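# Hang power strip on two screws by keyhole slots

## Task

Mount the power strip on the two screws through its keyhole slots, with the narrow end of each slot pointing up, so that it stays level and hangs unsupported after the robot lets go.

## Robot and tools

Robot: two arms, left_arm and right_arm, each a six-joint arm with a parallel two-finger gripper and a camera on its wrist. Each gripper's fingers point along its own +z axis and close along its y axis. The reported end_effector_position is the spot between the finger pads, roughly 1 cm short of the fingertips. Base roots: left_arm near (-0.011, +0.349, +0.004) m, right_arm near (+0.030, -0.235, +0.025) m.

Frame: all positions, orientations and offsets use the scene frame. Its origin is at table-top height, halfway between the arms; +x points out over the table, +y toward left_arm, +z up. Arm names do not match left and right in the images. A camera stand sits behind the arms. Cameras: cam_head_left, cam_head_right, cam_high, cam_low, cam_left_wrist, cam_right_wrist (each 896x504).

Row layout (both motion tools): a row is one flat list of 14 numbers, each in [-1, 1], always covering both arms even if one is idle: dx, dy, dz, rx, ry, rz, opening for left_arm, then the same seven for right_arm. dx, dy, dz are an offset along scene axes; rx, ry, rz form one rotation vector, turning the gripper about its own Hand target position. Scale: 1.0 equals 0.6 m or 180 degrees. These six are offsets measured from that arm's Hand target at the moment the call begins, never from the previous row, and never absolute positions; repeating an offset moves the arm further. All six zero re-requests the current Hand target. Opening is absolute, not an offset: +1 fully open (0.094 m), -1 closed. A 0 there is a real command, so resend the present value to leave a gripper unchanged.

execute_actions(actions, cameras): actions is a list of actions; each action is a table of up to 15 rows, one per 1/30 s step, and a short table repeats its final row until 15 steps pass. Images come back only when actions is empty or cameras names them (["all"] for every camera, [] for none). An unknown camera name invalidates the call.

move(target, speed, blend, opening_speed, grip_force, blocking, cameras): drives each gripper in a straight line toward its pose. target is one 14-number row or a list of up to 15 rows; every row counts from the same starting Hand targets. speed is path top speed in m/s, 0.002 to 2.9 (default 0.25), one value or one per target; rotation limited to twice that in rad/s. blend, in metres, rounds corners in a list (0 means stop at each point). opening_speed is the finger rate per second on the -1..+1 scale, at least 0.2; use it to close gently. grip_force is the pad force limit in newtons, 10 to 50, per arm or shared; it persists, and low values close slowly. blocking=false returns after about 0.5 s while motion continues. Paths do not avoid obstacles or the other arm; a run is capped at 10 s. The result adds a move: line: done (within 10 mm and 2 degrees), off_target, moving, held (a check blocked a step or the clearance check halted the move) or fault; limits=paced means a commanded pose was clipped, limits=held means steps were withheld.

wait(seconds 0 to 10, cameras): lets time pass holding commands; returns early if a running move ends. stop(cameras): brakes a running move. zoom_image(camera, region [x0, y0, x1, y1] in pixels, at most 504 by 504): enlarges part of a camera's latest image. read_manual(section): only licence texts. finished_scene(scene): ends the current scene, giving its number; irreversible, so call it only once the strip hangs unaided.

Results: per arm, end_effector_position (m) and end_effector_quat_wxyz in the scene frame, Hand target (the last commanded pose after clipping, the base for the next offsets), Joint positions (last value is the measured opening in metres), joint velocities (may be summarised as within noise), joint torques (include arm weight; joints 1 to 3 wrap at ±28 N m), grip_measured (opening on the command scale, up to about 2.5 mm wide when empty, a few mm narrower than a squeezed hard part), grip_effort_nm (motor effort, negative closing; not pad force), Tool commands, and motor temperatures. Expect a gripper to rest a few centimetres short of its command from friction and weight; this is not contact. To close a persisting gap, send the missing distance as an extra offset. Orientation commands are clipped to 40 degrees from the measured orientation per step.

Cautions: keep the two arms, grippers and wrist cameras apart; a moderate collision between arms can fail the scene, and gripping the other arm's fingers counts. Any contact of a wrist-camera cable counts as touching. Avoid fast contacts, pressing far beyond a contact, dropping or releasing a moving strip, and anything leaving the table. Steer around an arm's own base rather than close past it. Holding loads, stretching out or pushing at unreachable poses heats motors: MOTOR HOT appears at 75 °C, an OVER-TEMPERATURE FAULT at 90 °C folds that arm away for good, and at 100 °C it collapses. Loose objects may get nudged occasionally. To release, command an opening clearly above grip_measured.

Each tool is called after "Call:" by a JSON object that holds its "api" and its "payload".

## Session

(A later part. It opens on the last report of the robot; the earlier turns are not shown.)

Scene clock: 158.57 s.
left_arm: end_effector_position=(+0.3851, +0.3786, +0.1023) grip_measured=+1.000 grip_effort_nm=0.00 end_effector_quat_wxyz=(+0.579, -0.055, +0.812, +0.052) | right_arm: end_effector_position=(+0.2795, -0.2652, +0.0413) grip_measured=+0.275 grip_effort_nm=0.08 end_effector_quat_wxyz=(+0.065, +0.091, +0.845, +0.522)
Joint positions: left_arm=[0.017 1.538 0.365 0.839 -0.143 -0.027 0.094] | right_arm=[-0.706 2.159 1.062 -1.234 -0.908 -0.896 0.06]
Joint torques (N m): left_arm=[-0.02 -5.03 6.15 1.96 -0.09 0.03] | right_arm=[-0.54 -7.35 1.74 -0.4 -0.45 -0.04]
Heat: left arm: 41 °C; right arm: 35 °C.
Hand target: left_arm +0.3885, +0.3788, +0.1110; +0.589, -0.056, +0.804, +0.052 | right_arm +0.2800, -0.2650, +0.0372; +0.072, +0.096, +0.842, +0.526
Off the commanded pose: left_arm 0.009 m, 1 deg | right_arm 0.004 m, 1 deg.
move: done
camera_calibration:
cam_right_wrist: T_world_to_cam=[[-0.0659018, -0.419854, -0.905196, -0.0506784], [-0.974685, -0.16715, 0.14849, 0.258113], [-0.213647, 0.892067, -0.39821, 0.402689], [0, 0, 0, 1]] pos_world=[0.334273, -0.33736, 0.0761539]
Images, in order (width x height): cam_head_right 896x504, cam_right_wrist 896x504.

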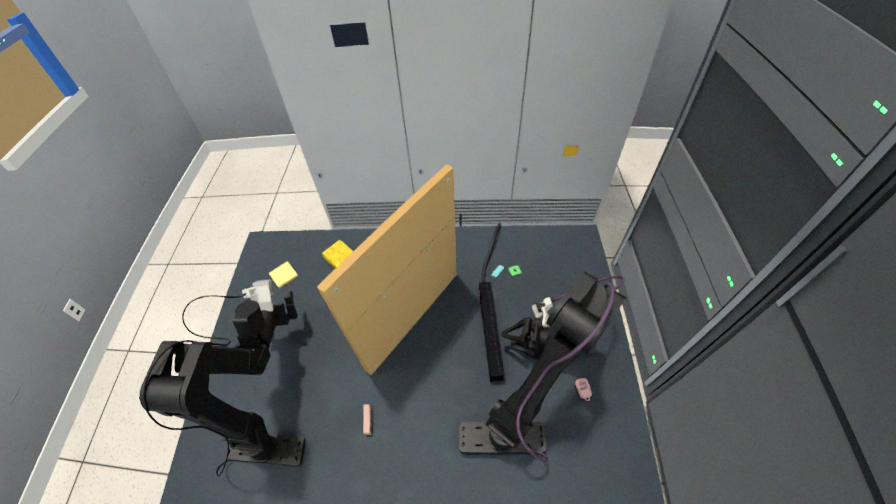

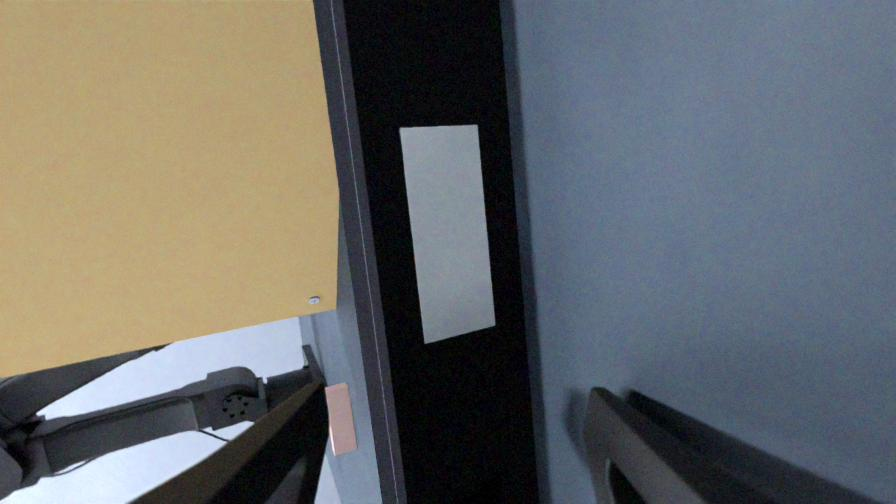

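Call:
{"api": "move", "payload": {"target": [[0,0,0,0,0,0,1, 0,-0.0167,0.08,-0.06,0.005,0.015,0.5],[0,0,0,0,0,0,1, 0.0333,0.0867,0.12,-0.3558,0.0346,0.0867,0.5]], "speed": [0.2,0.35], "blend": [0.02,0], "cameras": ["cam_right_wrist","cam_high"]}}

Scene clock: 173.27 s.
left_arm: end_effector_position=(+0.3851, +0.3786, +0.1023) grip_measured=+1.000 grip_effort_nm=0.00 end_effector_quat_wxyz=(+0.579, -0.055, +0.812, +0.052) | right_arm: end_effector_position=(+0.2950, -0.2122, +0.1024) grip_measured=+0.498 grip_effort_nm=0.08 end_effector_quat_wxyz=(-0.007, -0.041, +0.999, +0.005)
Joint positions: left_arm=[0.017 1.538 0.365 0.839 -0.143 -0.027 0.094] | right_arm=[0.096 1.584 1.126 -1.127 -0.01 -0.006 0.07]
Joint torques (N m): left_arm=[-0.02 -5.03 6.15 1.96 -0.08 0.03] | right_arm=[-0.09 -6.31 7.73 0.39 0.04 0.08]
Heat: left arm: 41 °C; right arm: 35 °C.
Hand target: left_arm +0.3885, +0.3788, +0.1110; +0.589, -0.056, +0.804, +0.052 | right_arm +0.3000, -0.2130, +0.1092; +0.000, -0.039, +0.999, +0.001
Off the commanded pose: left_arm 0.009 m, 1 deg | right_arm 0.008 m, 1 deg.
move: done
camera_calibration:
cam_right_wrist: T_world_to_cam=[[0.0974141, -0.994641, -0.0346264, -0.231302], [-0.899288, -0.102874, 0.425085, 0.236013], [-0.426369, -0.0102701, -0.904491, 0.306244], [0, 0, 0, 1]] pos_world=[0.365349, -0.202638, 0.16866]
Images, in order (width x height): cam_high 896x504, cam_right_wrist 896x504.

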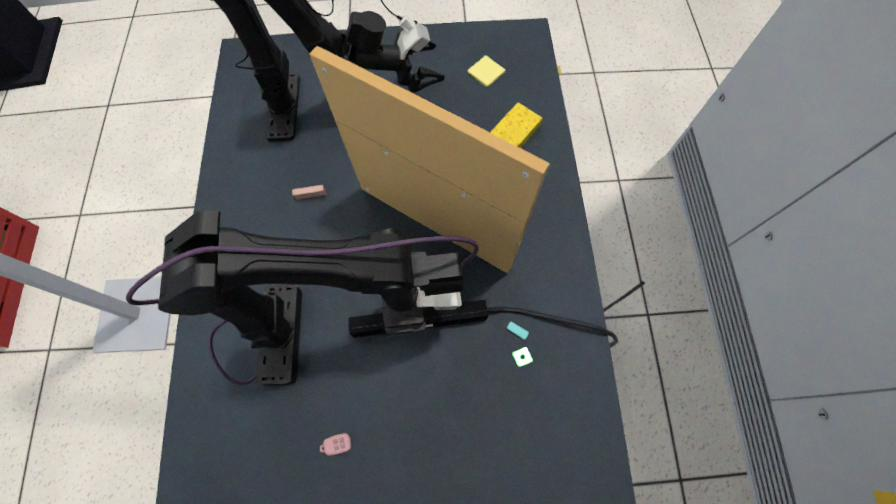

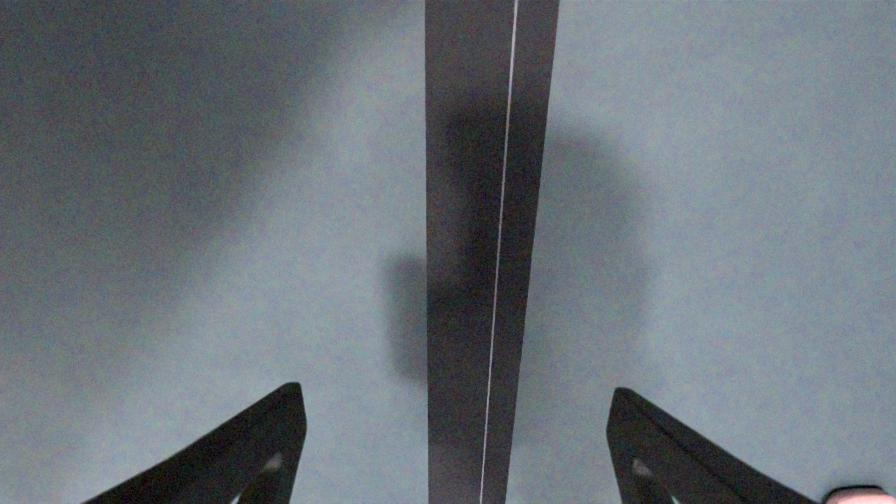

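Call:
{"api": "move", "payload": {"target": [[0,0,0,0,0,0,1, 0.033,0.001,-0.1137,0,0,0,0.5],[0,0,0,0,0,0,1, 0.033,0.001,-0.1137,0,0,0,-0.42]], "speed": [0.15,0.1], "cameras": ["cam_right_wrist"]}}

Scene clock: 177.07 s.
left_arm: end_effector_position=(+0.3851, +0.3786, +0.1023) grip_measured=+1.000 grip_effort_nm=0.00 end_effector_quat_wxyz=(+0.579, -0.055, +0.812, +0.052) | right_arm: end_effector_position=(+0.3190, -0.2114, +0.0453) grip_measured=-0.311 grip_effort_nm=-1.03 end_effector_quat_wxyz=(+0.000, -0.040, +0.999, +0.003)
Joint positions: left_arm=[0.017 1.538 0.365 0.839 -0.143 -0.027 0.094] | right_arm=[0.095 1.731 1.048 -0.887 -0.006 -0.005 0.032]
Joint torques (N m): left_arm=[-0.03 -5.03 6.13 1.97 -0.08 0.03] | right_arm=[0.01 -6.53 4.42 0.69 -0.03 -0.02]
Heat: left arm: 41 °C; right arm: 35 °C.
Hand target: left_arm +0.3885, +0.3788, +0.1110; +0.589, -0.056, +0.804, +0.052 | right_arm +0.3197, -0.2124, +0.0409; -0.001, -0.039, +0.999, +0.001
Off the commanded pose: left_arm 0.009 m, 1 deg | right_arm 0.005 m, 0 deg.
move: done
camera_calibration:
cam_right_wrist: T_world_to_cam=[[0.0955582, -0.994967, -0.0301516, -0.234539], [-0.905714, -0.099473, 0.412053, 0.285342], [-0.412978, -0.0120663, -0.910661, 0.260538], [0, 0, 0, 1]] pos_world=[0.388447, -0.201831, 0.112614]
Images, in order (width x height): cam_right_wrist 896x504.

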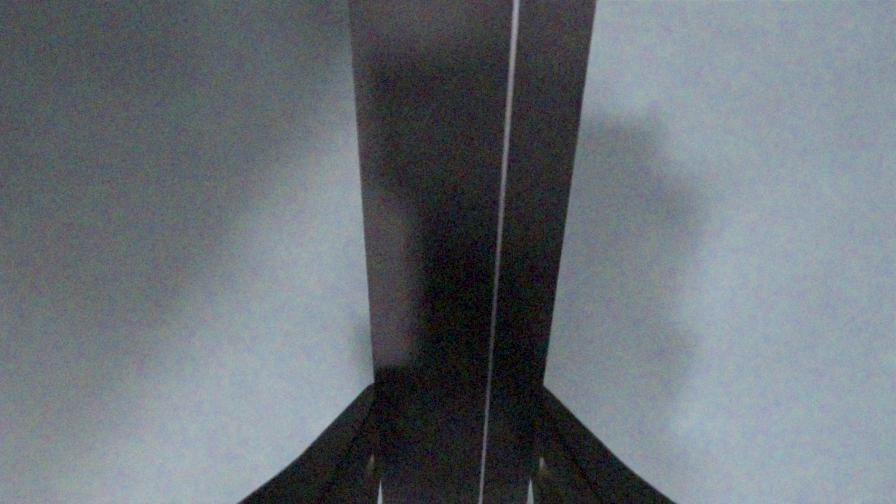

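Call:
{"api": "move", "payload": {"target": [[0,0,0,0,0,0,1, 0,0,0.1,0,0,0,-0.45],[0,0,0,0,0,0,1, -0.033,0.0123,0.115,0.3551,-0.0022,-0.0473,-0.45]], "speed": [0.15,0.35], "blend": [0.015,0], "cameras": ["cam_right_wrist","cam_head_right"]}}

Scene clock: 183.30 s.
left_arm: end_effector_position=(+0.3851, +0.3786, +0.1023) grip_measured=+1.000 grip_effort_nm=0.00 end_effector_quat_wxyz=(+0.579, -0.055, +0.812, +0.052) | right_arm: end_effector_position=(+0.3050, -0.2130, +0.1005) grip_measured=-0.311 grip_effort_nm=-1.03 end_effector_quat_wxyz=(+0.035, +0.032, +0.864, +0.502)
Joint positions: left_arm=[0.017 1.538 0.365 0.839 -0.143 -0.027 0.094] | right_arm=[-0.461 1.955 1.127 -1.315 -0.944 -0.704 0.032]
Joint torques (N m): left_arm=[-0.02 -5.03 6.15 1.97 -0.09 0.02] | right_arm=[0.18 -7.34 3.78 -1.03 -0.71 -0.35]
Heat: left arm: 41 °C; right arm: 35 °C.
Hand target: left_arm +0.3885, +0.3788, +0.1110; +0.589, -0.056, +0.804, +0.052 | right_arm +0.3000, -0.2050, +0.1099; +0.024, +0.037, +0.848, +0.529
Off the commanded pose: left_arm 0.009 m, 1 deg | right_arm 0.013 m, 4 deg.
move: off_target (right_arm)
camera_calibration:
cam_right_wrist: T_world_to_cam=[[-0.00250712, -0.474301, -0.880359, -0.0068661], [-0.945538, -0.285437, 0.156475, 0.248018], [-0.325503, 0.832805, -0.447754, 0.411666], [0, 0, 0, 1]] pos_world=[0.368492, -0.275301, 0.139472]
Images, in order (width x height): cam_head_right 896x504, cam_right_wrist 896x504.

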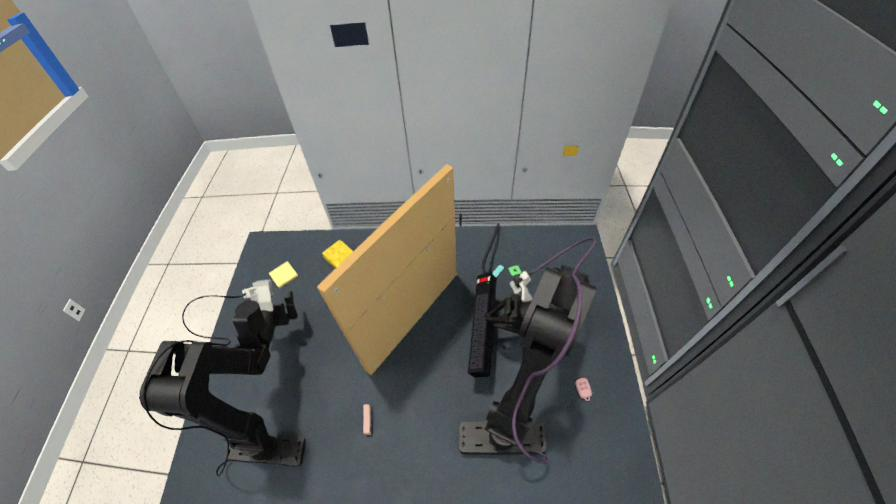

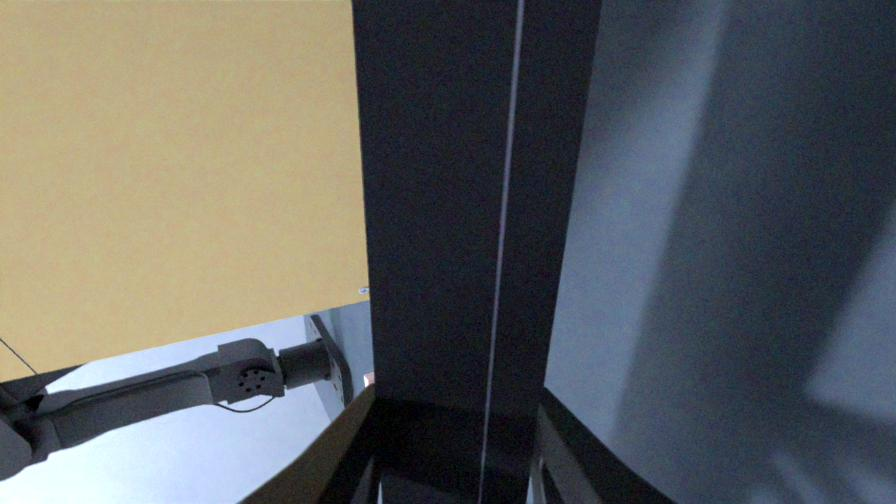

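Call:
{"api": "move", "payload": {"target": [[0,0,0,0,0,0,1, 0,0,-0.1175,0,0,0,-0.45]], "speed": 0.1, "cameras": ["cam_right_wrist"]}}

Scene clock: 185.57 s.
left_arm: end_effector_position=(+0.3851, +0.3786, +0.1023) grip_measured=+1.000 grip_effort_nm=0.00 end_effector_quat_wxyz=(+0.579, -0.055, +0.812, +0.052) | right_arm: end_effector_position=(+0.2994, -0.2094, +0.0389) grip_measured=-0.311 grip_effort_nm=-1.03 end_effector_quat_wxyz=(+0.019, +0.035, +0.856, +0.516)
Joint positions: left_arm=[0.017 1.538 0.365 0.839 -0.143 -0.027 0.094] | right_arm=[-0.461 2.138 1.065 -1.136 -0.95 -0.736 0.032]
Joint torques (N m): left_arm=[-0.02 -5.01 6.15 1.96 -0.08 0.03] | right_arm=[0.31 -7.77 2.13 -0.38 -0.64 -0.12]
Heat: left arm: 41 °C; right arm: 35 °C.
Hand target: left_arm +0.3885, +0.3788, +0.1110; +0.589, -0.056, +0.804, +0.052 | right_arm +0.3000, -0.2051, +0.0394; +0.024, +0.037, +0.848, +0.529
Off the commanded pose: left_arm 0.009 m, 1 deg | right_arm 0.004 m, 2 deg.
move: done
camera_calibration:
cam_right_wrist: T_world_to_cam=[[-0.0232861, -0.445052, -0.895202, -0.0463883], [-0.937144, -0.30213, 0.174582, 0.246701], [-0.348166, 0.842998, -0.410042, 0.386725], [0, 0, 0, 1]] pos_world=[0.364759, -0.272118, 0.0739772]
Images, in order (width x height): cam_right_wrist 896x504.

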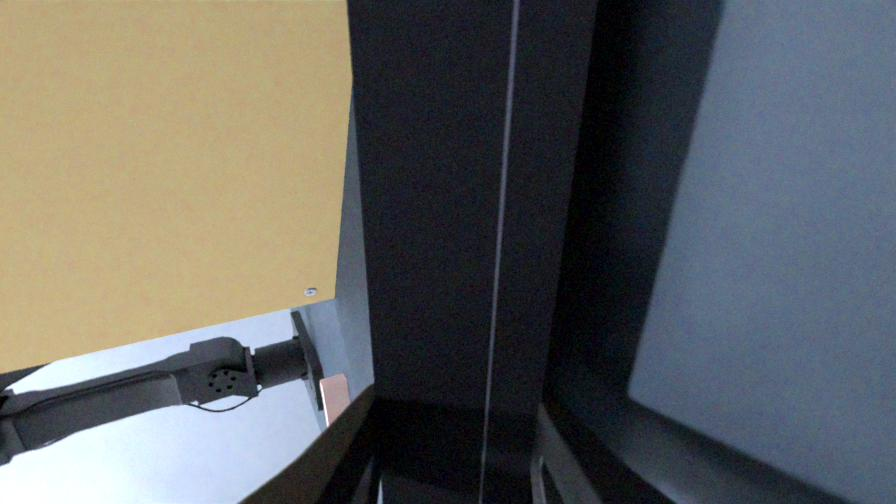

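Call:
{"api": "move", "payload": {"target": [[0,0,0,0,0,0,1, 0,-0.0072,0,0,0,0,-0.268],[0,0,0,0,0,0,1, -0.001,-0.0197,-0.0112,0,0,0,-0.268]], "speed": [0.03,0.03], "opening_speed": 0.3, "cameras": ["cam_right_wrist"]}}

Scene clock: 189.90 s.
left_arm: end_effector_position=(+0.3851, +0.3786, +0.1023) grip_measured=+1.000 grip_effort_nm=0.00 end_effector_quat_wxyz=(+0.579, -0.055, +0.812, +0.052) | right_arm: end_effector_position=(+0.2984, -0.2139, +0.0375) grip_measured=-0.268 grip_effort_nm=-0.01 end_effector_quat_wxyz=(+0.023, +0.042, +0.847, +0.530)
Joint positions: left_arm=[0.017 1.538 0.365 0.839 -0.143 -0.027 0.094] | right_arm=[-0.489 2.173 1.075 -1.165 -0.966 -0.784 0.034]
Joint torques (N m): left_arm=[-0.03 -5.03 6.15 1.96 -0.08 0.03] | right_arm=[-0.58 -6.9 3.88 -0.47 -0.32 -0.13]
Heat: left arm: 41 °C; right arm: 35 °C.
Hand target: left_arm +0.3885, +0.3788, +0.1110; +0.589, -0.056, +0.804, +0.052 | right_arm +0.2994, -0.2168, +0.0327; +0.024, +0.037, +0.848, +0.529
Off the commanded pose: left_arm 0.009 m, 1 deg | right_arm 0.006 m, 1 deg.
move: done
camera_calibration:
cam_right_wrist: T_world_to_cam=[[-0.028529, -0.414888, -0.909425, -0.0412335], [-0.942232, -0.292601, 0.163045, 0.248625], [-0.333744, 0.861541, -0.382573, 0.388275], [0, 0, 0, 1]] pos_world=[0.36267, -0.278874, 0.0705078]
Images, in order (width x height): cam_right_wrist 896x504.

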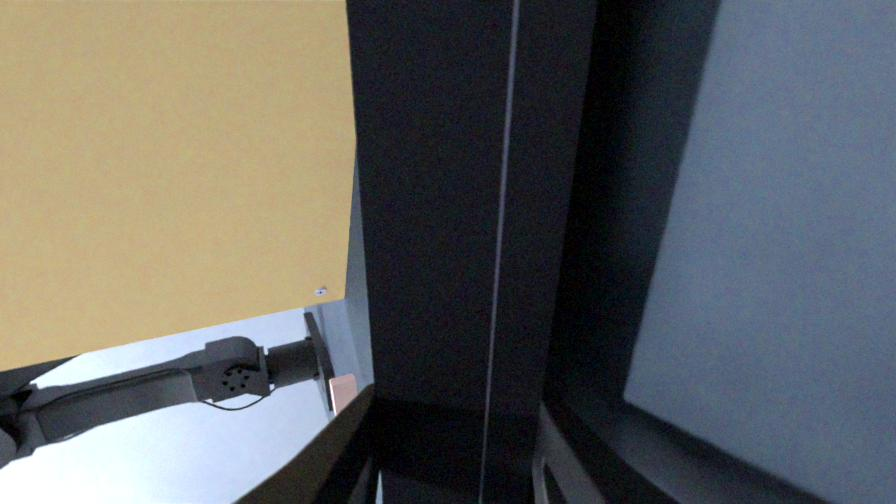

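Call:
{"api": "move", "payload": {"target": [[0,0,0,0,0,0,1, -0.0015,-0.0195,-0.0195,0,0,0,-0.262]], "speed": [0.03], "opening_speed": 0.3, "cameras": ["cam_right_wrist"]}}

Scene clock: 191.67 s.
left_arm: end_effector_position=(+0.3851, +0.3786, +0.1023) grip_measured=+1.000 grip_effort_nm=0.01 end_effector_quat_wxyz=(+0.579, -0.055, +0.812, +0.052) | right_arm: end_effector_position=(+0.2972, -0.2221, +0.0321) grip_measured=-0.261 grip_effort_nm=-0.03 end_effector_quat_wxyz=(+0.020, +0.052, +0.839, +0.542)
Joint positions: left_arm=[0.017 1.538 0.365 0.839 -0.143 -0.027 0.094] | right_arm=[-0.523 2.228 1.103 -1.205 -0.966 -0.832 0.035]
Joint torques (N m): left_arm=[-0.03 -5.03 6.15 1.97 -0.08 0.03] | right_arm=[-0.72 -7.06 3.92 -0.3 -0.01 -0.1]
Heat: left arm: 41 °C; right arm: 35 °C.
Hand target: left_arm +0.3885, +0.3788, +0.1110; +0.589, -0.056, +0.804, +0.052 | right_arm +0.2984, -0.2285, +0.0209; +0.023, +0.037, +0.848, +0.529
Off the commanded pose: left_arm 0.009 m, 1 deg | right_arm 0.013 m, 2 deg.
move: off_target (right_arm)
camera_calibration:
cam_right_wrist: T_world_to_cam=[[-0.0466036, -0.387892, -0.920526, -0.0378898], [-0.943759, -0.284878, 0.167822, 0.247989], [-0.327334, 0.876576, -0.3528, 0.393322], [0, 0, 0, 1]] pos_world=[0.361023, -0.288827, 0.0622674]
Images, in order (width x height): cam_right_wrist 896x504.

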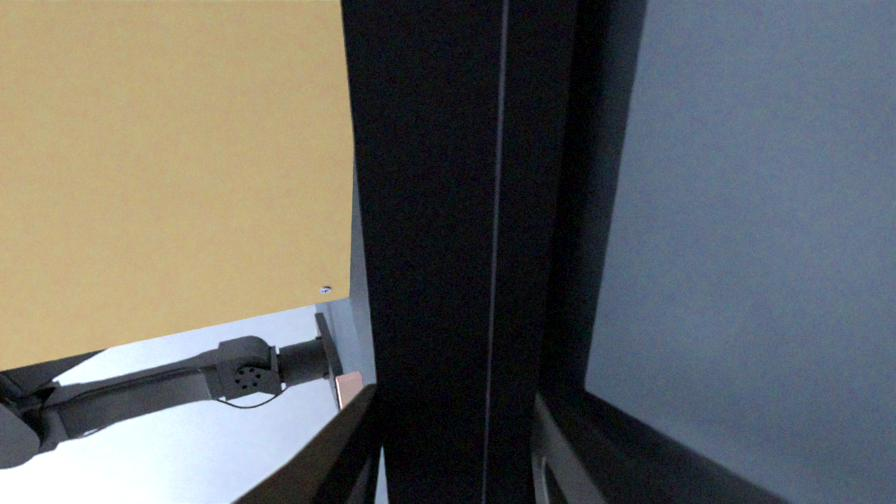

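Call:
{"api": "move", "payload": {"target": [[0,0,0,0,0,0,1, -0.0005,-0.007,-0.016,0,0,0,-0.255]], "speed": [0.03], "opening_speed": 0.3, "cameras": ["cam_right_wrist","cam_head_right"]}}

Scene clock: 196.17 s.
left_arm: end_effector_position=(+0.3851, +0.3786, +0.1023) grip_measured=+1.000 grip_effort_nm=0.00 end_effector_quat_wxyz=(+0.579, -0.055, +0.812, +0.052) | right_arm: end_effector_position=(+0.2952, -0.2268, +0.0252) grip_measured=-0.255 grip_effort_nm=0.02 end_effector_quat_wxyz=(+0.015, +0.052, +0.839, +0.541)
Joint positions: left_arm=[0.017 1.538 0.365 0.839 -0.143 -0.027 0.094] | right_arm=[-0.537 2.259 1.118 -1.211 -0.947 -0.849 0.035]
Joint torques (N m): left_arm=[-0.02 -5.03 6.12 1.96 -0.08 0.03] | right_arm=[-0.46 -6.82 3.59 -0.16 -0.1 -0.13]
Heat: left arm: 41 °C; right arm: 35 °C.
Hand target: left_arm +0.3885, +0.3788, +0.1110; +0.589, -0.056, +0.804, +0.052 | right_arm +0.2981, -0.2327, +0.0114; +0.024, +0.037, +0.848, +0.529
Off the commanded pose: left_arm 0.009 m, 1 deg | right_arm 0.015 m, 3 deg.
move: off_target (right_arm)
camera_calibration:
cam_right_wrist: T_world_to_cam=[[-0.0537859, -0.3893, -0.919539, -0.0442966], [-0.940399, -0.289924, 0.177749, 0.243562], [-0.335794, 0.874294, -0.350504, 0.396326], [0, 0, 0, 1]] pos_world=[0.359747, -0.293136, 0.0548883]
Images, in order (width x height): cam_head_right 896x504, cam_right_wrist 896x504.

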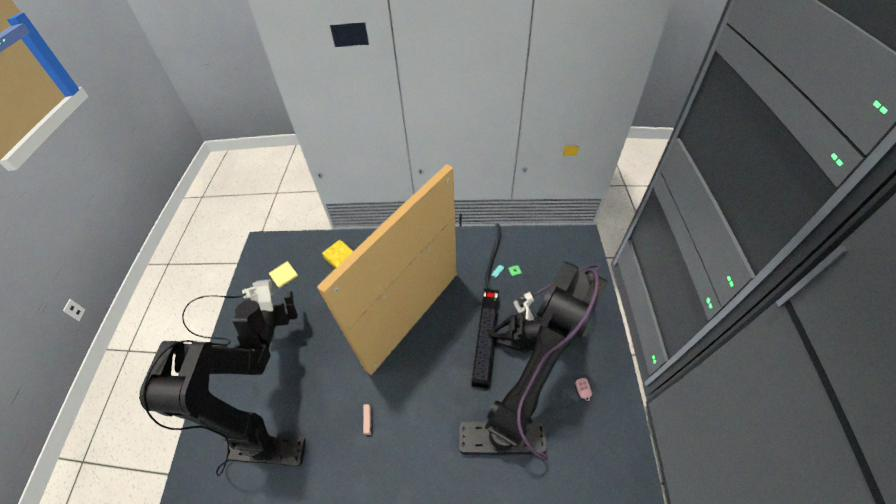

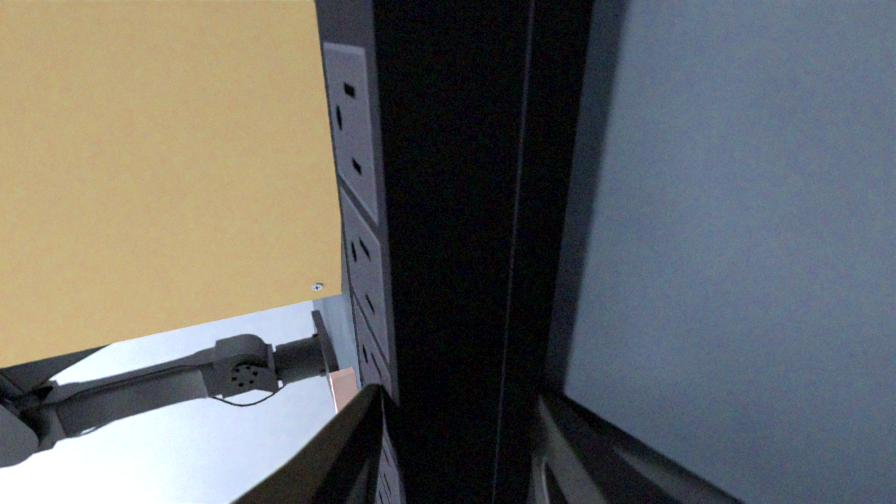

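Call:
{"api": "move", "payload": {"target": [[0,0,0,0,0,0,1, -0.003,-0.022,0.0165,0,0,0,-0.255]], "speed": [0.04], "cameras": ["cam_right_wrist"]}}

Scene clock: 200.40 s.
left_arm: end_effector_position=(+0.3851, +0.3786, +0.1023) grip_measured=+1.000 grip_effort_nm=0.00 end_effector_quat_wxyz=(+0.579, -0.055, +0.812, +0.052) | right_arm: end_effector_position=(+0.2955, -0.2438, +0.0256) grip_measured=-0.255 grip_effort_nm=0.02 end_effector_quat_wxyz=(+0.024, +0.040, +0.849, +0.527)
Joint positions: left_arm=[0.017 1.538 0.365 0.839 -0.143 -0.027 0.094] | right_arm=[-0.578 2.259 1.155 -1.241 -0.902 -0.894 0.035]
Joint torques (N m): left_arm=[-0.02 -5.03 6.15 1.96 -0.08 0.03] | right_arm=[-0.25 -7.25 3.99 -0.66 -0.3 -0.13]
Heat: left arm: 41 °C; right arm: 35 °C.
Hand target: left_arm +0.3885, +0.3788, +0.1110; +0.589, -0.056, +0.804, +0.052 | right_arm +0.2963, -0.2460, +0.0212; +0.023, +0.037, +0.848, +0.529
Off the commanded pose: left_arm 0.009 m, 1 deg | right_arm 0.005 m, 0 deg.
move: done
camera_calibration:
cam_right_wrist: T_world_to_cam=[[-0.02398, -0.421283, -0.906612, -0.0675252], [-0.942206, -0.293616, 0.161359, 0.238859], [-0.334174, 0.858085, -0.389895, 0.407938], [0, 0, 0, 1]] pos_world=[0.359757, -0.30836, 0.0592917]
Images, in order (width x height): cam_right_wrist 896x504.

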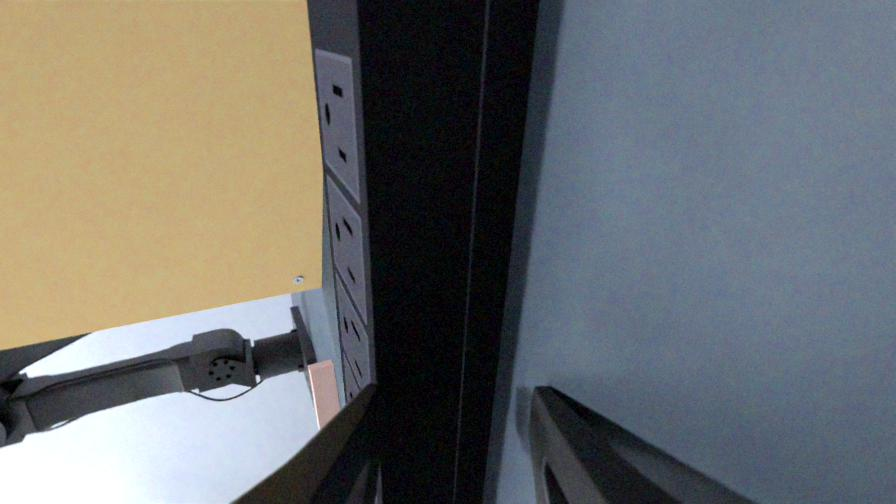

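Call:
{"api": "move", "payload": {"target": [[0,0,0,0,0,0,1, -0.0033,-0.0417,0.075,0,0,0,-0.255],[0,0,0,0,0,0,1, 0.0062,0.0517,0.223,-0.3536,0.034,-0.005,0.4]], "speed": [0.12,0.35], "blend": [0.02,0], "cameras": ["cam_right_wrist","cam_high"]}}

Scene clock: 206.33 s.
left_arm: end_effector_position=(+0.3851, +0.3786, +0.1023) grip_measured=+1.000 grip_effort_nm=0.00 end_effector_quat_wxyz=(+0.579, -0.055, +0.812, +0.052) | right_arm: end_effector_position=(+0.2961, -0.2138, +0.1463) grip_measured=+0.398 grip_effort_nm=0.08 end_effector_quat_wxyz=(-0.010, +0.051, +0.999, +0.004)
Joint positions: left_arm=[0.017 1.538 0.365 0.839 -0.143 -0.027 0.094] | right_arm=[0.091 1.57 1.288 -1.308 -0.009 0.172 0.066]
Joint torques (N m): left_arm=[-0.03 -5.03 6.15 1.97 -0.08 0.03] | right_arm=[-0.09 -6.82 8.16 0.38 0.05 0.04]
Heat: left arm: 41 °C; right arm: 35 °C.
Hand target: left_arm +0.3885, +0.3788, +0.1110; +0.589, -0.056, +0.804, +0.052 | right_arm +0.3001, -0.2149, +0.1551; +0.001, +0.052, +0.999, +0.000
Off the commanded pose: left_arm 0.009 m, 1 deg | right_arm 0.010 m, 1 deg.
move: done
camera_calibration:
cam_right_wrist: T_world_to_cam=[[-0.0855606, -0.995868, -0.0304353, -0.178124], [-0.900114, 0.0641647, 0.430904, 0.253314], [-0.42717, 0.0642636, -0.901884, 0.362172], [0, 0, 0, 1]] pos_world=[0.36748, -0.216916, 0.212063]
Images, in order (width x height): cam_high 896x504, cam_right_wrist 896x504.

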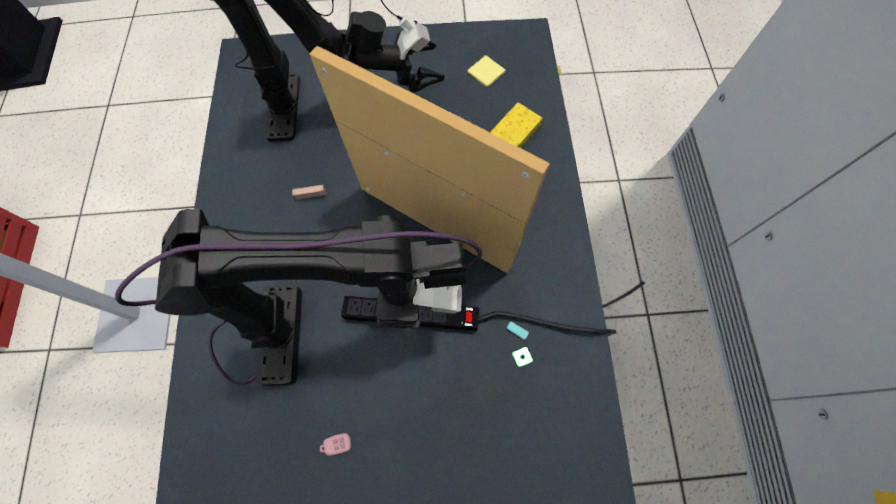

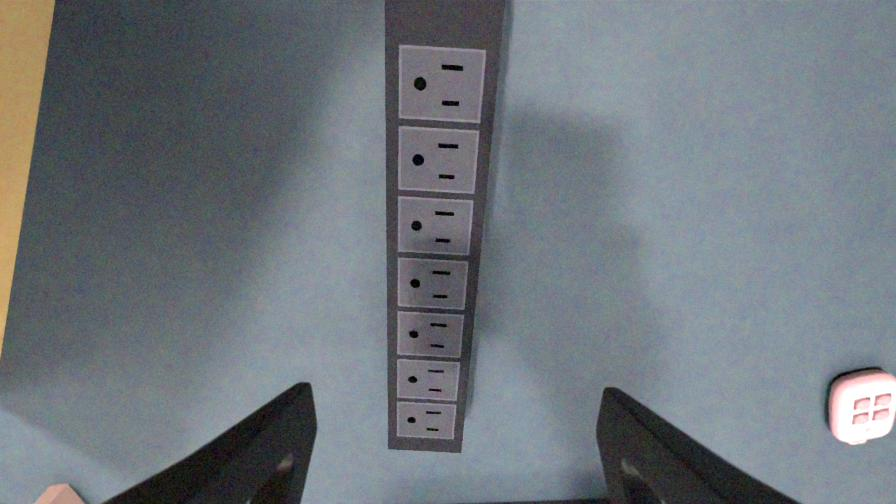

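Call:
{"api": "move", "payload": {"target": [[0,0,0,0,0,0,1, 0.0665,0.016,-0.15,0,0,-0.0139,0.4],[0,0,0,0,0,0,1, 0.0665,0.016,-0.2377,0,0,-0.0139,0.4]], "speed": [0.2,0.12], "blend": [0.01,0], "cameras": ["cam_right_wrist"]}}

Scene clock: 210.90 s.
left_arm: end_effector_position=(+0.3851, +0.3786, +0.1023) grip_measured=+1.000 grip_effort_nm=0.00 end_effector_quat_wxyz=(+0.579, -0.055, +0.812, +0.052) | right_arm: end_effector_position=(+0.3390, -0.2054, +0.0176) grip_measured=+0.398 grip_effort_nm=0.09 end_effector_quat_wxyz=(+0.000, +0.074, +0.997, +0.005)
Joint positions: left_arm=[0.017 1.538 0.365 0.839 -0.143 -0.027 0.094] | right_arm=[0.108 1.853 1.077 -0.794 -0.009 0.236 0.066]
Joint torques (N m): left_arm=[-0.03 -5.03 6.15 1.96 -0.08 0.03] | right_arm=[0.65 -7.21 4.08 0.71 0.09 0.09]
Heat: left arm: 41 °C; right arm: 36 °C.
Hand target: left_arm +0.3885, +0.3788, +0.1110; +0.589, -0.056, +0.804, +0.052 | right_arm +0.3399, -0.2054, +0.0124; +0.001, +0.074, +0.997, +0.000
Off the commanded pose: left_arm 0.009 m, 1 deg | right_arm 0.005 m, 1 deg.
move: done
camera_calibration:
cam_right_wrist: T_world_to_cam=[[-0.131519, -0.990759, -0.0331497, -0.15348], [-0.90427, 0.106201, 0.413543, 0.357291], [-0.406201, 0.084365, -0.909881, 0.26099], [0, 0, 0, 1]] pos_world=[0.408916, -0.212025, 0.0846269]
Images, in order (width x height): cam_right_wrist 896x504.

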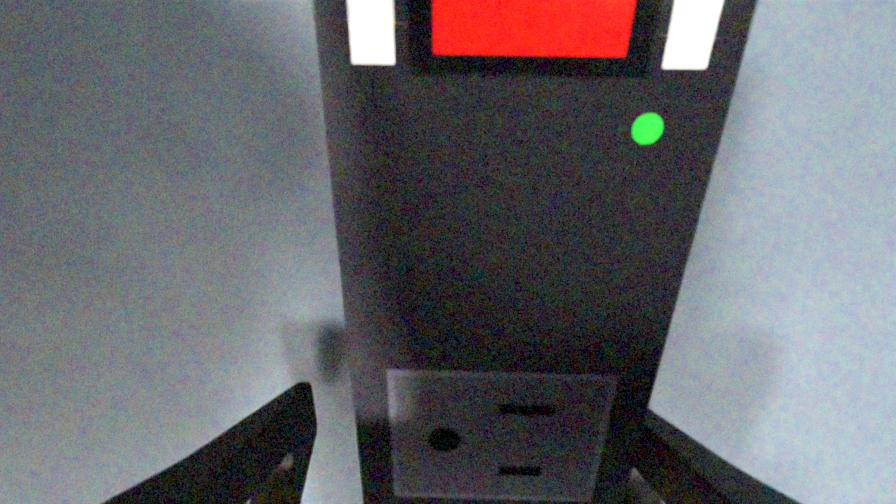

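Call:
{"api": "move", "payload": {"target": [[0,0,0,0,0,0,1, -0.0018,-0.0115,-0.003,0,0,0,0.4],[0,0,0,0,0,0,1, -0.0018,-0.0115,-0.003,0,0,0,-0.2]], "speed": [0.06,0.05], "opening_speed": 0.7, "cameras": ["cam_right_wrist"]}}

Scene clock: 214.37 s.
left_arm: end_effector_position=(+0.3851, +0.3786, +0.1023) grip_measured=+1.000 grip_effort_nm=0.00 end_effector_quat_wxyz=(+0.579, -0.055, +0.812, +0.052) | right_arm: end_effector_position=(+0.3389, -0.2094, +0.0159) grip_measured=-0.099 grip_effort_nm=-1.02 end_effector_quat_wxyz=(+0.001, +0.074, +0.997, +0.004)
Joint positions: left_arm=[0.017 1.538 0.365 0.839 -0.143 -0.027 0.094] | right_arm=[0.096 1.853 1.069 -0.784 -0.008 0.224 0.042]
Joint torques (N m): left_arm=[-0.03 -5.03 6.15 1.97 -0.08 0.03] | right_arm=[-0.39 -7.25 3.86 0.74 0.07 0.05]
Heat: left arm: 41 °C; right arm: 35 °C.
Hand target: left_arm +0.3885, +0.3788, +0.1110; +0.589, -0.056, +0.804, +0.052 | right_arm +0.3389, -0.2122, +0.0107; +0.001, +0.074, +0.997, +0.000
Off the commanded pose: left_arm 0.009 m, 1 deg | right_arm 0.006 m, 0 deg.
move: done
camera_calibration:
cam_right_wrist: T_world_to_cam=[[-0.13191, -0.990744, -0.0320204, -0.15736], [-0.905058, 0.1072, 0.411555, 0.35872], [-0.404313, 0.0832684, -0.910822, 0.258986], [0, 0, 0, 1]] pos_world=[0.408617, -0.215923, 0.0832186]
Images, in order (width x height): cam_right_wrist 896x504.

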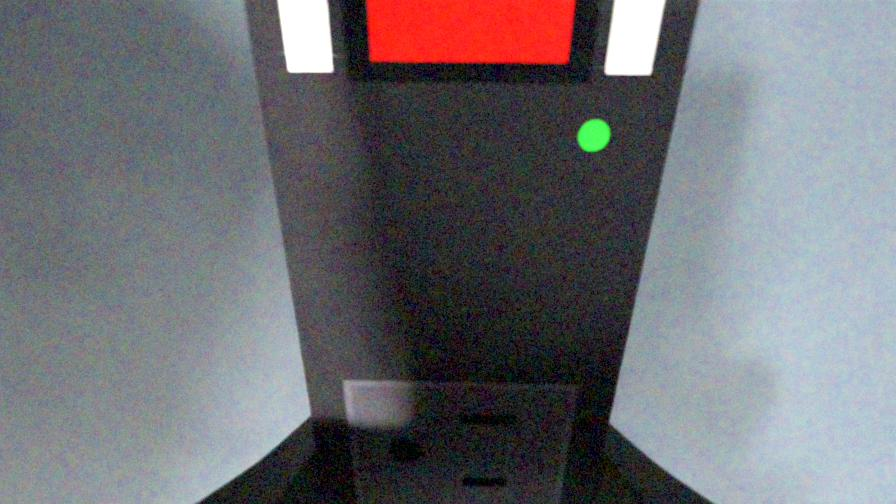

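Call:
{"api": "execute_actions", "payload": {"actions": [], "cameras": ["cam_high", "cam_low", "cam_head_left"]}}

Call:
{"api": "zoom_image", "payload": {"camera": "cam_high", "region": [440, 240, 680, 375]}}

Scene clock: 231.27 s.
left_arm: end_effector_position=(+0.3851, +0.3786, +0.1023) grip_measured=+1.000 grip_effort_nm=0.00 end_effector_quat_wxyz=(+0.579, -0.055, +0.812, +0.052) | right_arm: end_effector_position=(+0.3389, -0.2094, +0.0159) grip_measured=-0.099 grip_effort_nm=-1.03 end_effector_quat_wxyz=(+0.001, +0.074, +0.997, +0.004)
Joint positions: left_arm=[0.017 1.538 0.365 0.839 -0.143 -0.027 0.094] | right_arm=[0.096 1.853 1.069 -0.784 -0.008 0.224 0.042]
Joint velocities: within noise
Joint torques (N m): left_arm=[-0.03 -5.03 6.13 1.96 -0.08 0.03] | right_arm=[-0.36 -7.34 3.9 0.73 0.04 0]
Motor temperatures (°C): left_arm=[26 30 41 40 27 27 26] | right_arm=[28 32 35 31 26 25 25]
Heat: left arm: 41 °C; right arm: 35 °C.
Hand target: left_arm +0.3885, +0.3788, +0.1110; +0.589, -0.056, +0.804, +0.052 | right_arm +0.3389, -0.2122, +0.0107; +0.001, +0.074, +0.997, +0.000
Tool commands: left_gripper/opening=+1.0 right_gripper/opening=-0.2
Off the commanded pose: left_arm 0.009 m, 1 deg | right_arm 0.006 m, 0 deg.
Images, in order (width x height): cam_head_left 896x504, cam_high 896x504, cam_low 896x504.

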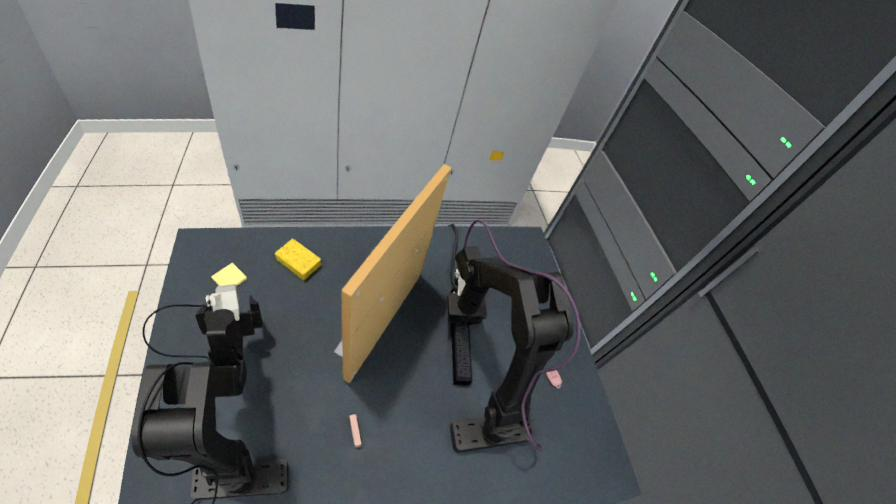

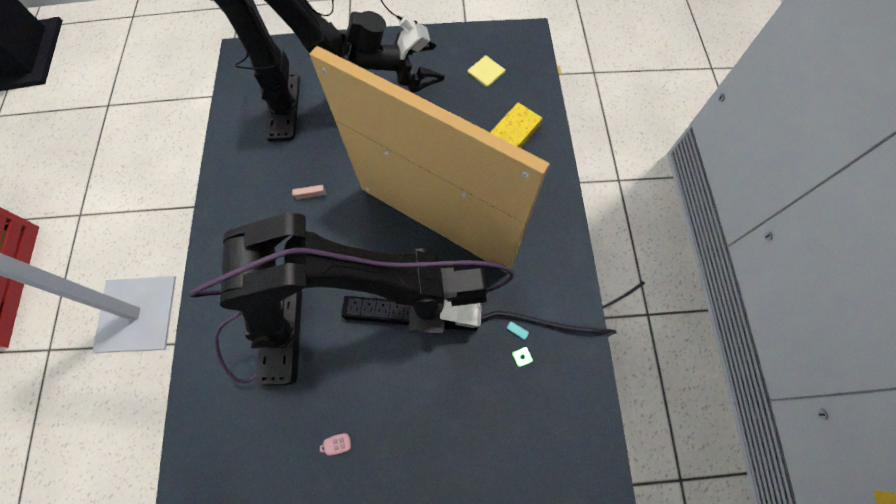

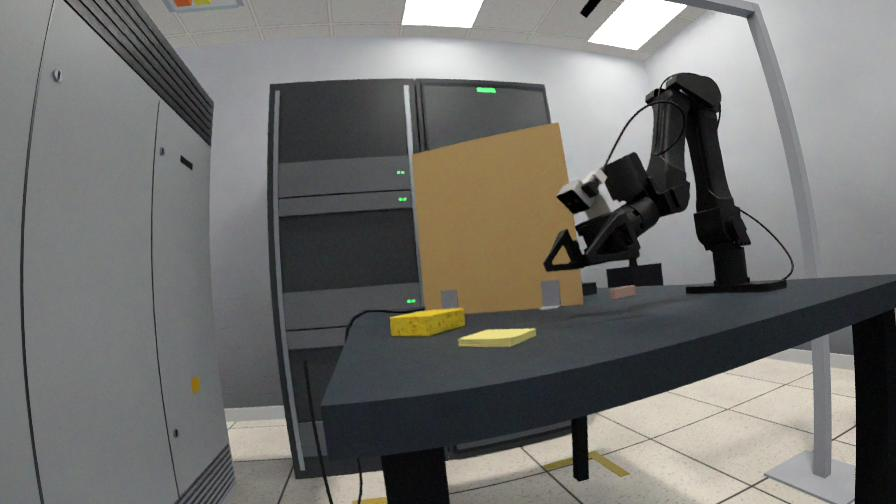

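Scaled by 2.100 from the camera's 896x504 image, which has a finer 1280x720 frame.

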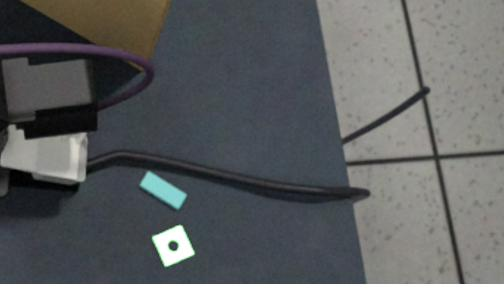

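Call:
{"api": "zoom_image", "payload": {"camera": "cam_low", "region": [240, 290, 490, 504]}}

Scaled by 2.016 from the camera's 896x504 image, which has a finer 1280x720 frame.

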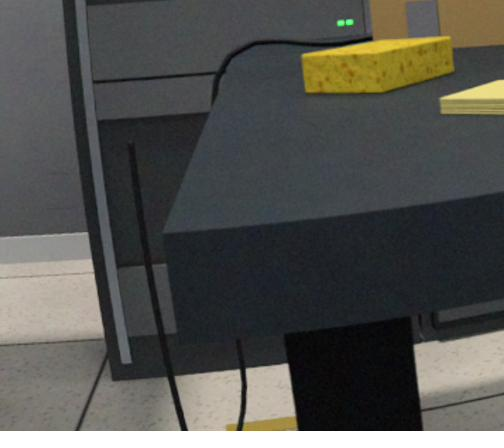

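Call:
{"api": "move", "payload": {"target": [[0,0,0,0,0,0,1, 0,0,0.06,0,0,0,-0.2],[0,0,0,0,0,0,1, -0.07,-0.06,0.4,0,0,0,-0.2]], "speed": [0.12,0.25], "blend": [0.02,0], "cameras": ["cam_high","cam_head_right","cam_low"]}}

Scene clock: 243.10 s.
left_arm: end_effector_position=(+0.3851, +0.3786, +0.1023) grip_measured=+1.000 grip_effort_nm=0.00 end_effector_quat_wxyz=(+0.579, -0.055, +0.812, +0.052) | right_arm: end_effector_position=(+0.3000, -0.2471, +0.2326) grip_measured=-0.099 grip_effort_nm=-1.03 end_effector_quat_wxyz=(+0.037, +0.073, +0.997, +0.001)
Joint positions: left_arm=[0.017 1.538 0.365 0.839 -0.143 -0.027 0.094] | right_arm=[-0.027 1.536 1.598 -1.558 0.001 0.1 0.042]
Joint torques (N m): left_arm=[-0.03 -5.03 6.15 1.96 -0.08 0.03] | right_arm=[-0.51 -8.84 8.28 0.47 -0.06 0.01]
Heat: left arm: 41 °C; right arm: 35 °C.
Hand target: left_arm +0.3885, +0.3788, +0.1110; +0.589, -0.056, +0.804, +0.052 | right_arm +0.2970, -0.2482, +0.2507; +0.001, +0.074, +0.997, +0.000
Off the commanded pose: left_arm 0.009 m, 1 deg | right_arm 0.018 m, 4 deg.
joint sent to its limit (right arm) — joint 4 (wrist pitch), lower limit. The joint targets are off in orientation, not in position.
move: off_target (right_arm); blend cut to 0.0179 m at target 1
Images, in order (width x height): cam_head_right 896x504, cam_high 896x504, cam_low 896x504.

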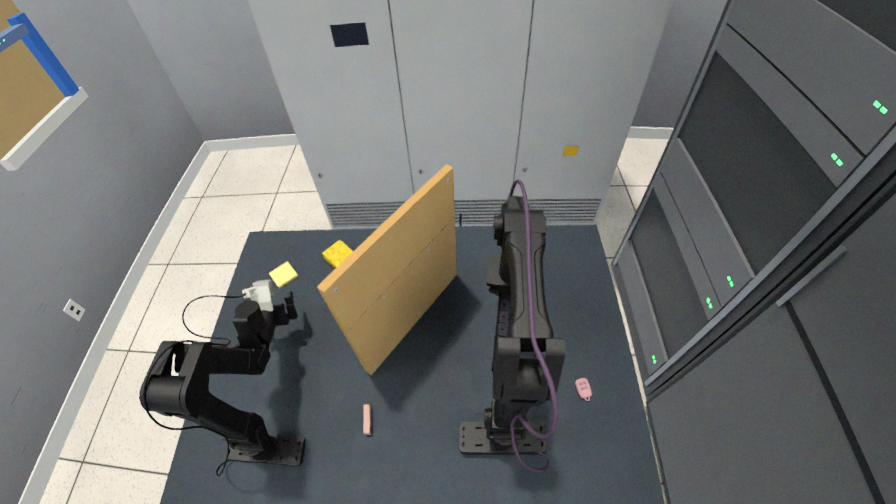

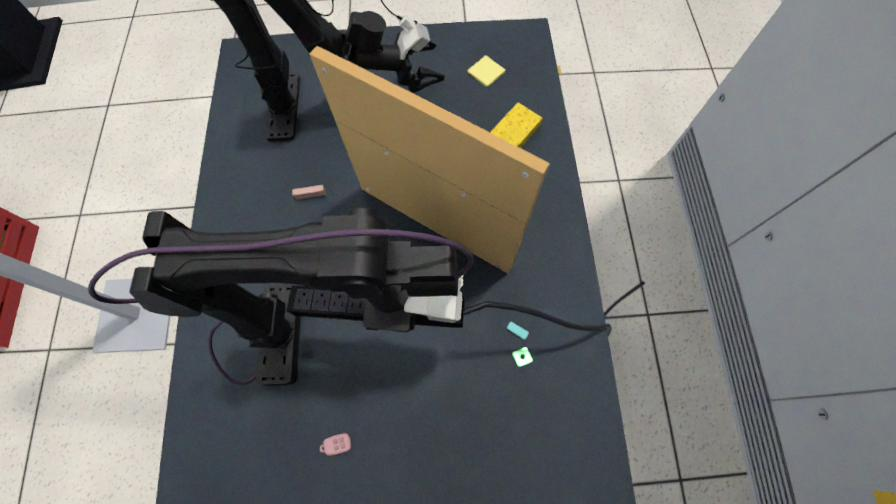

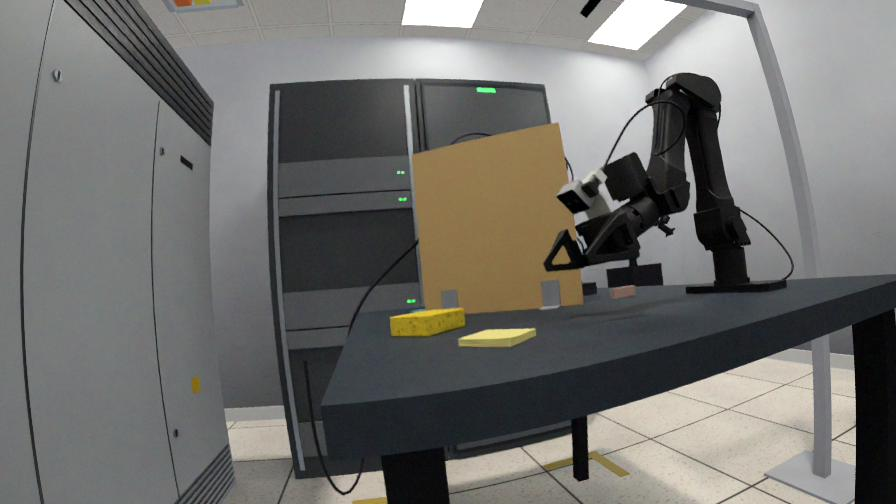

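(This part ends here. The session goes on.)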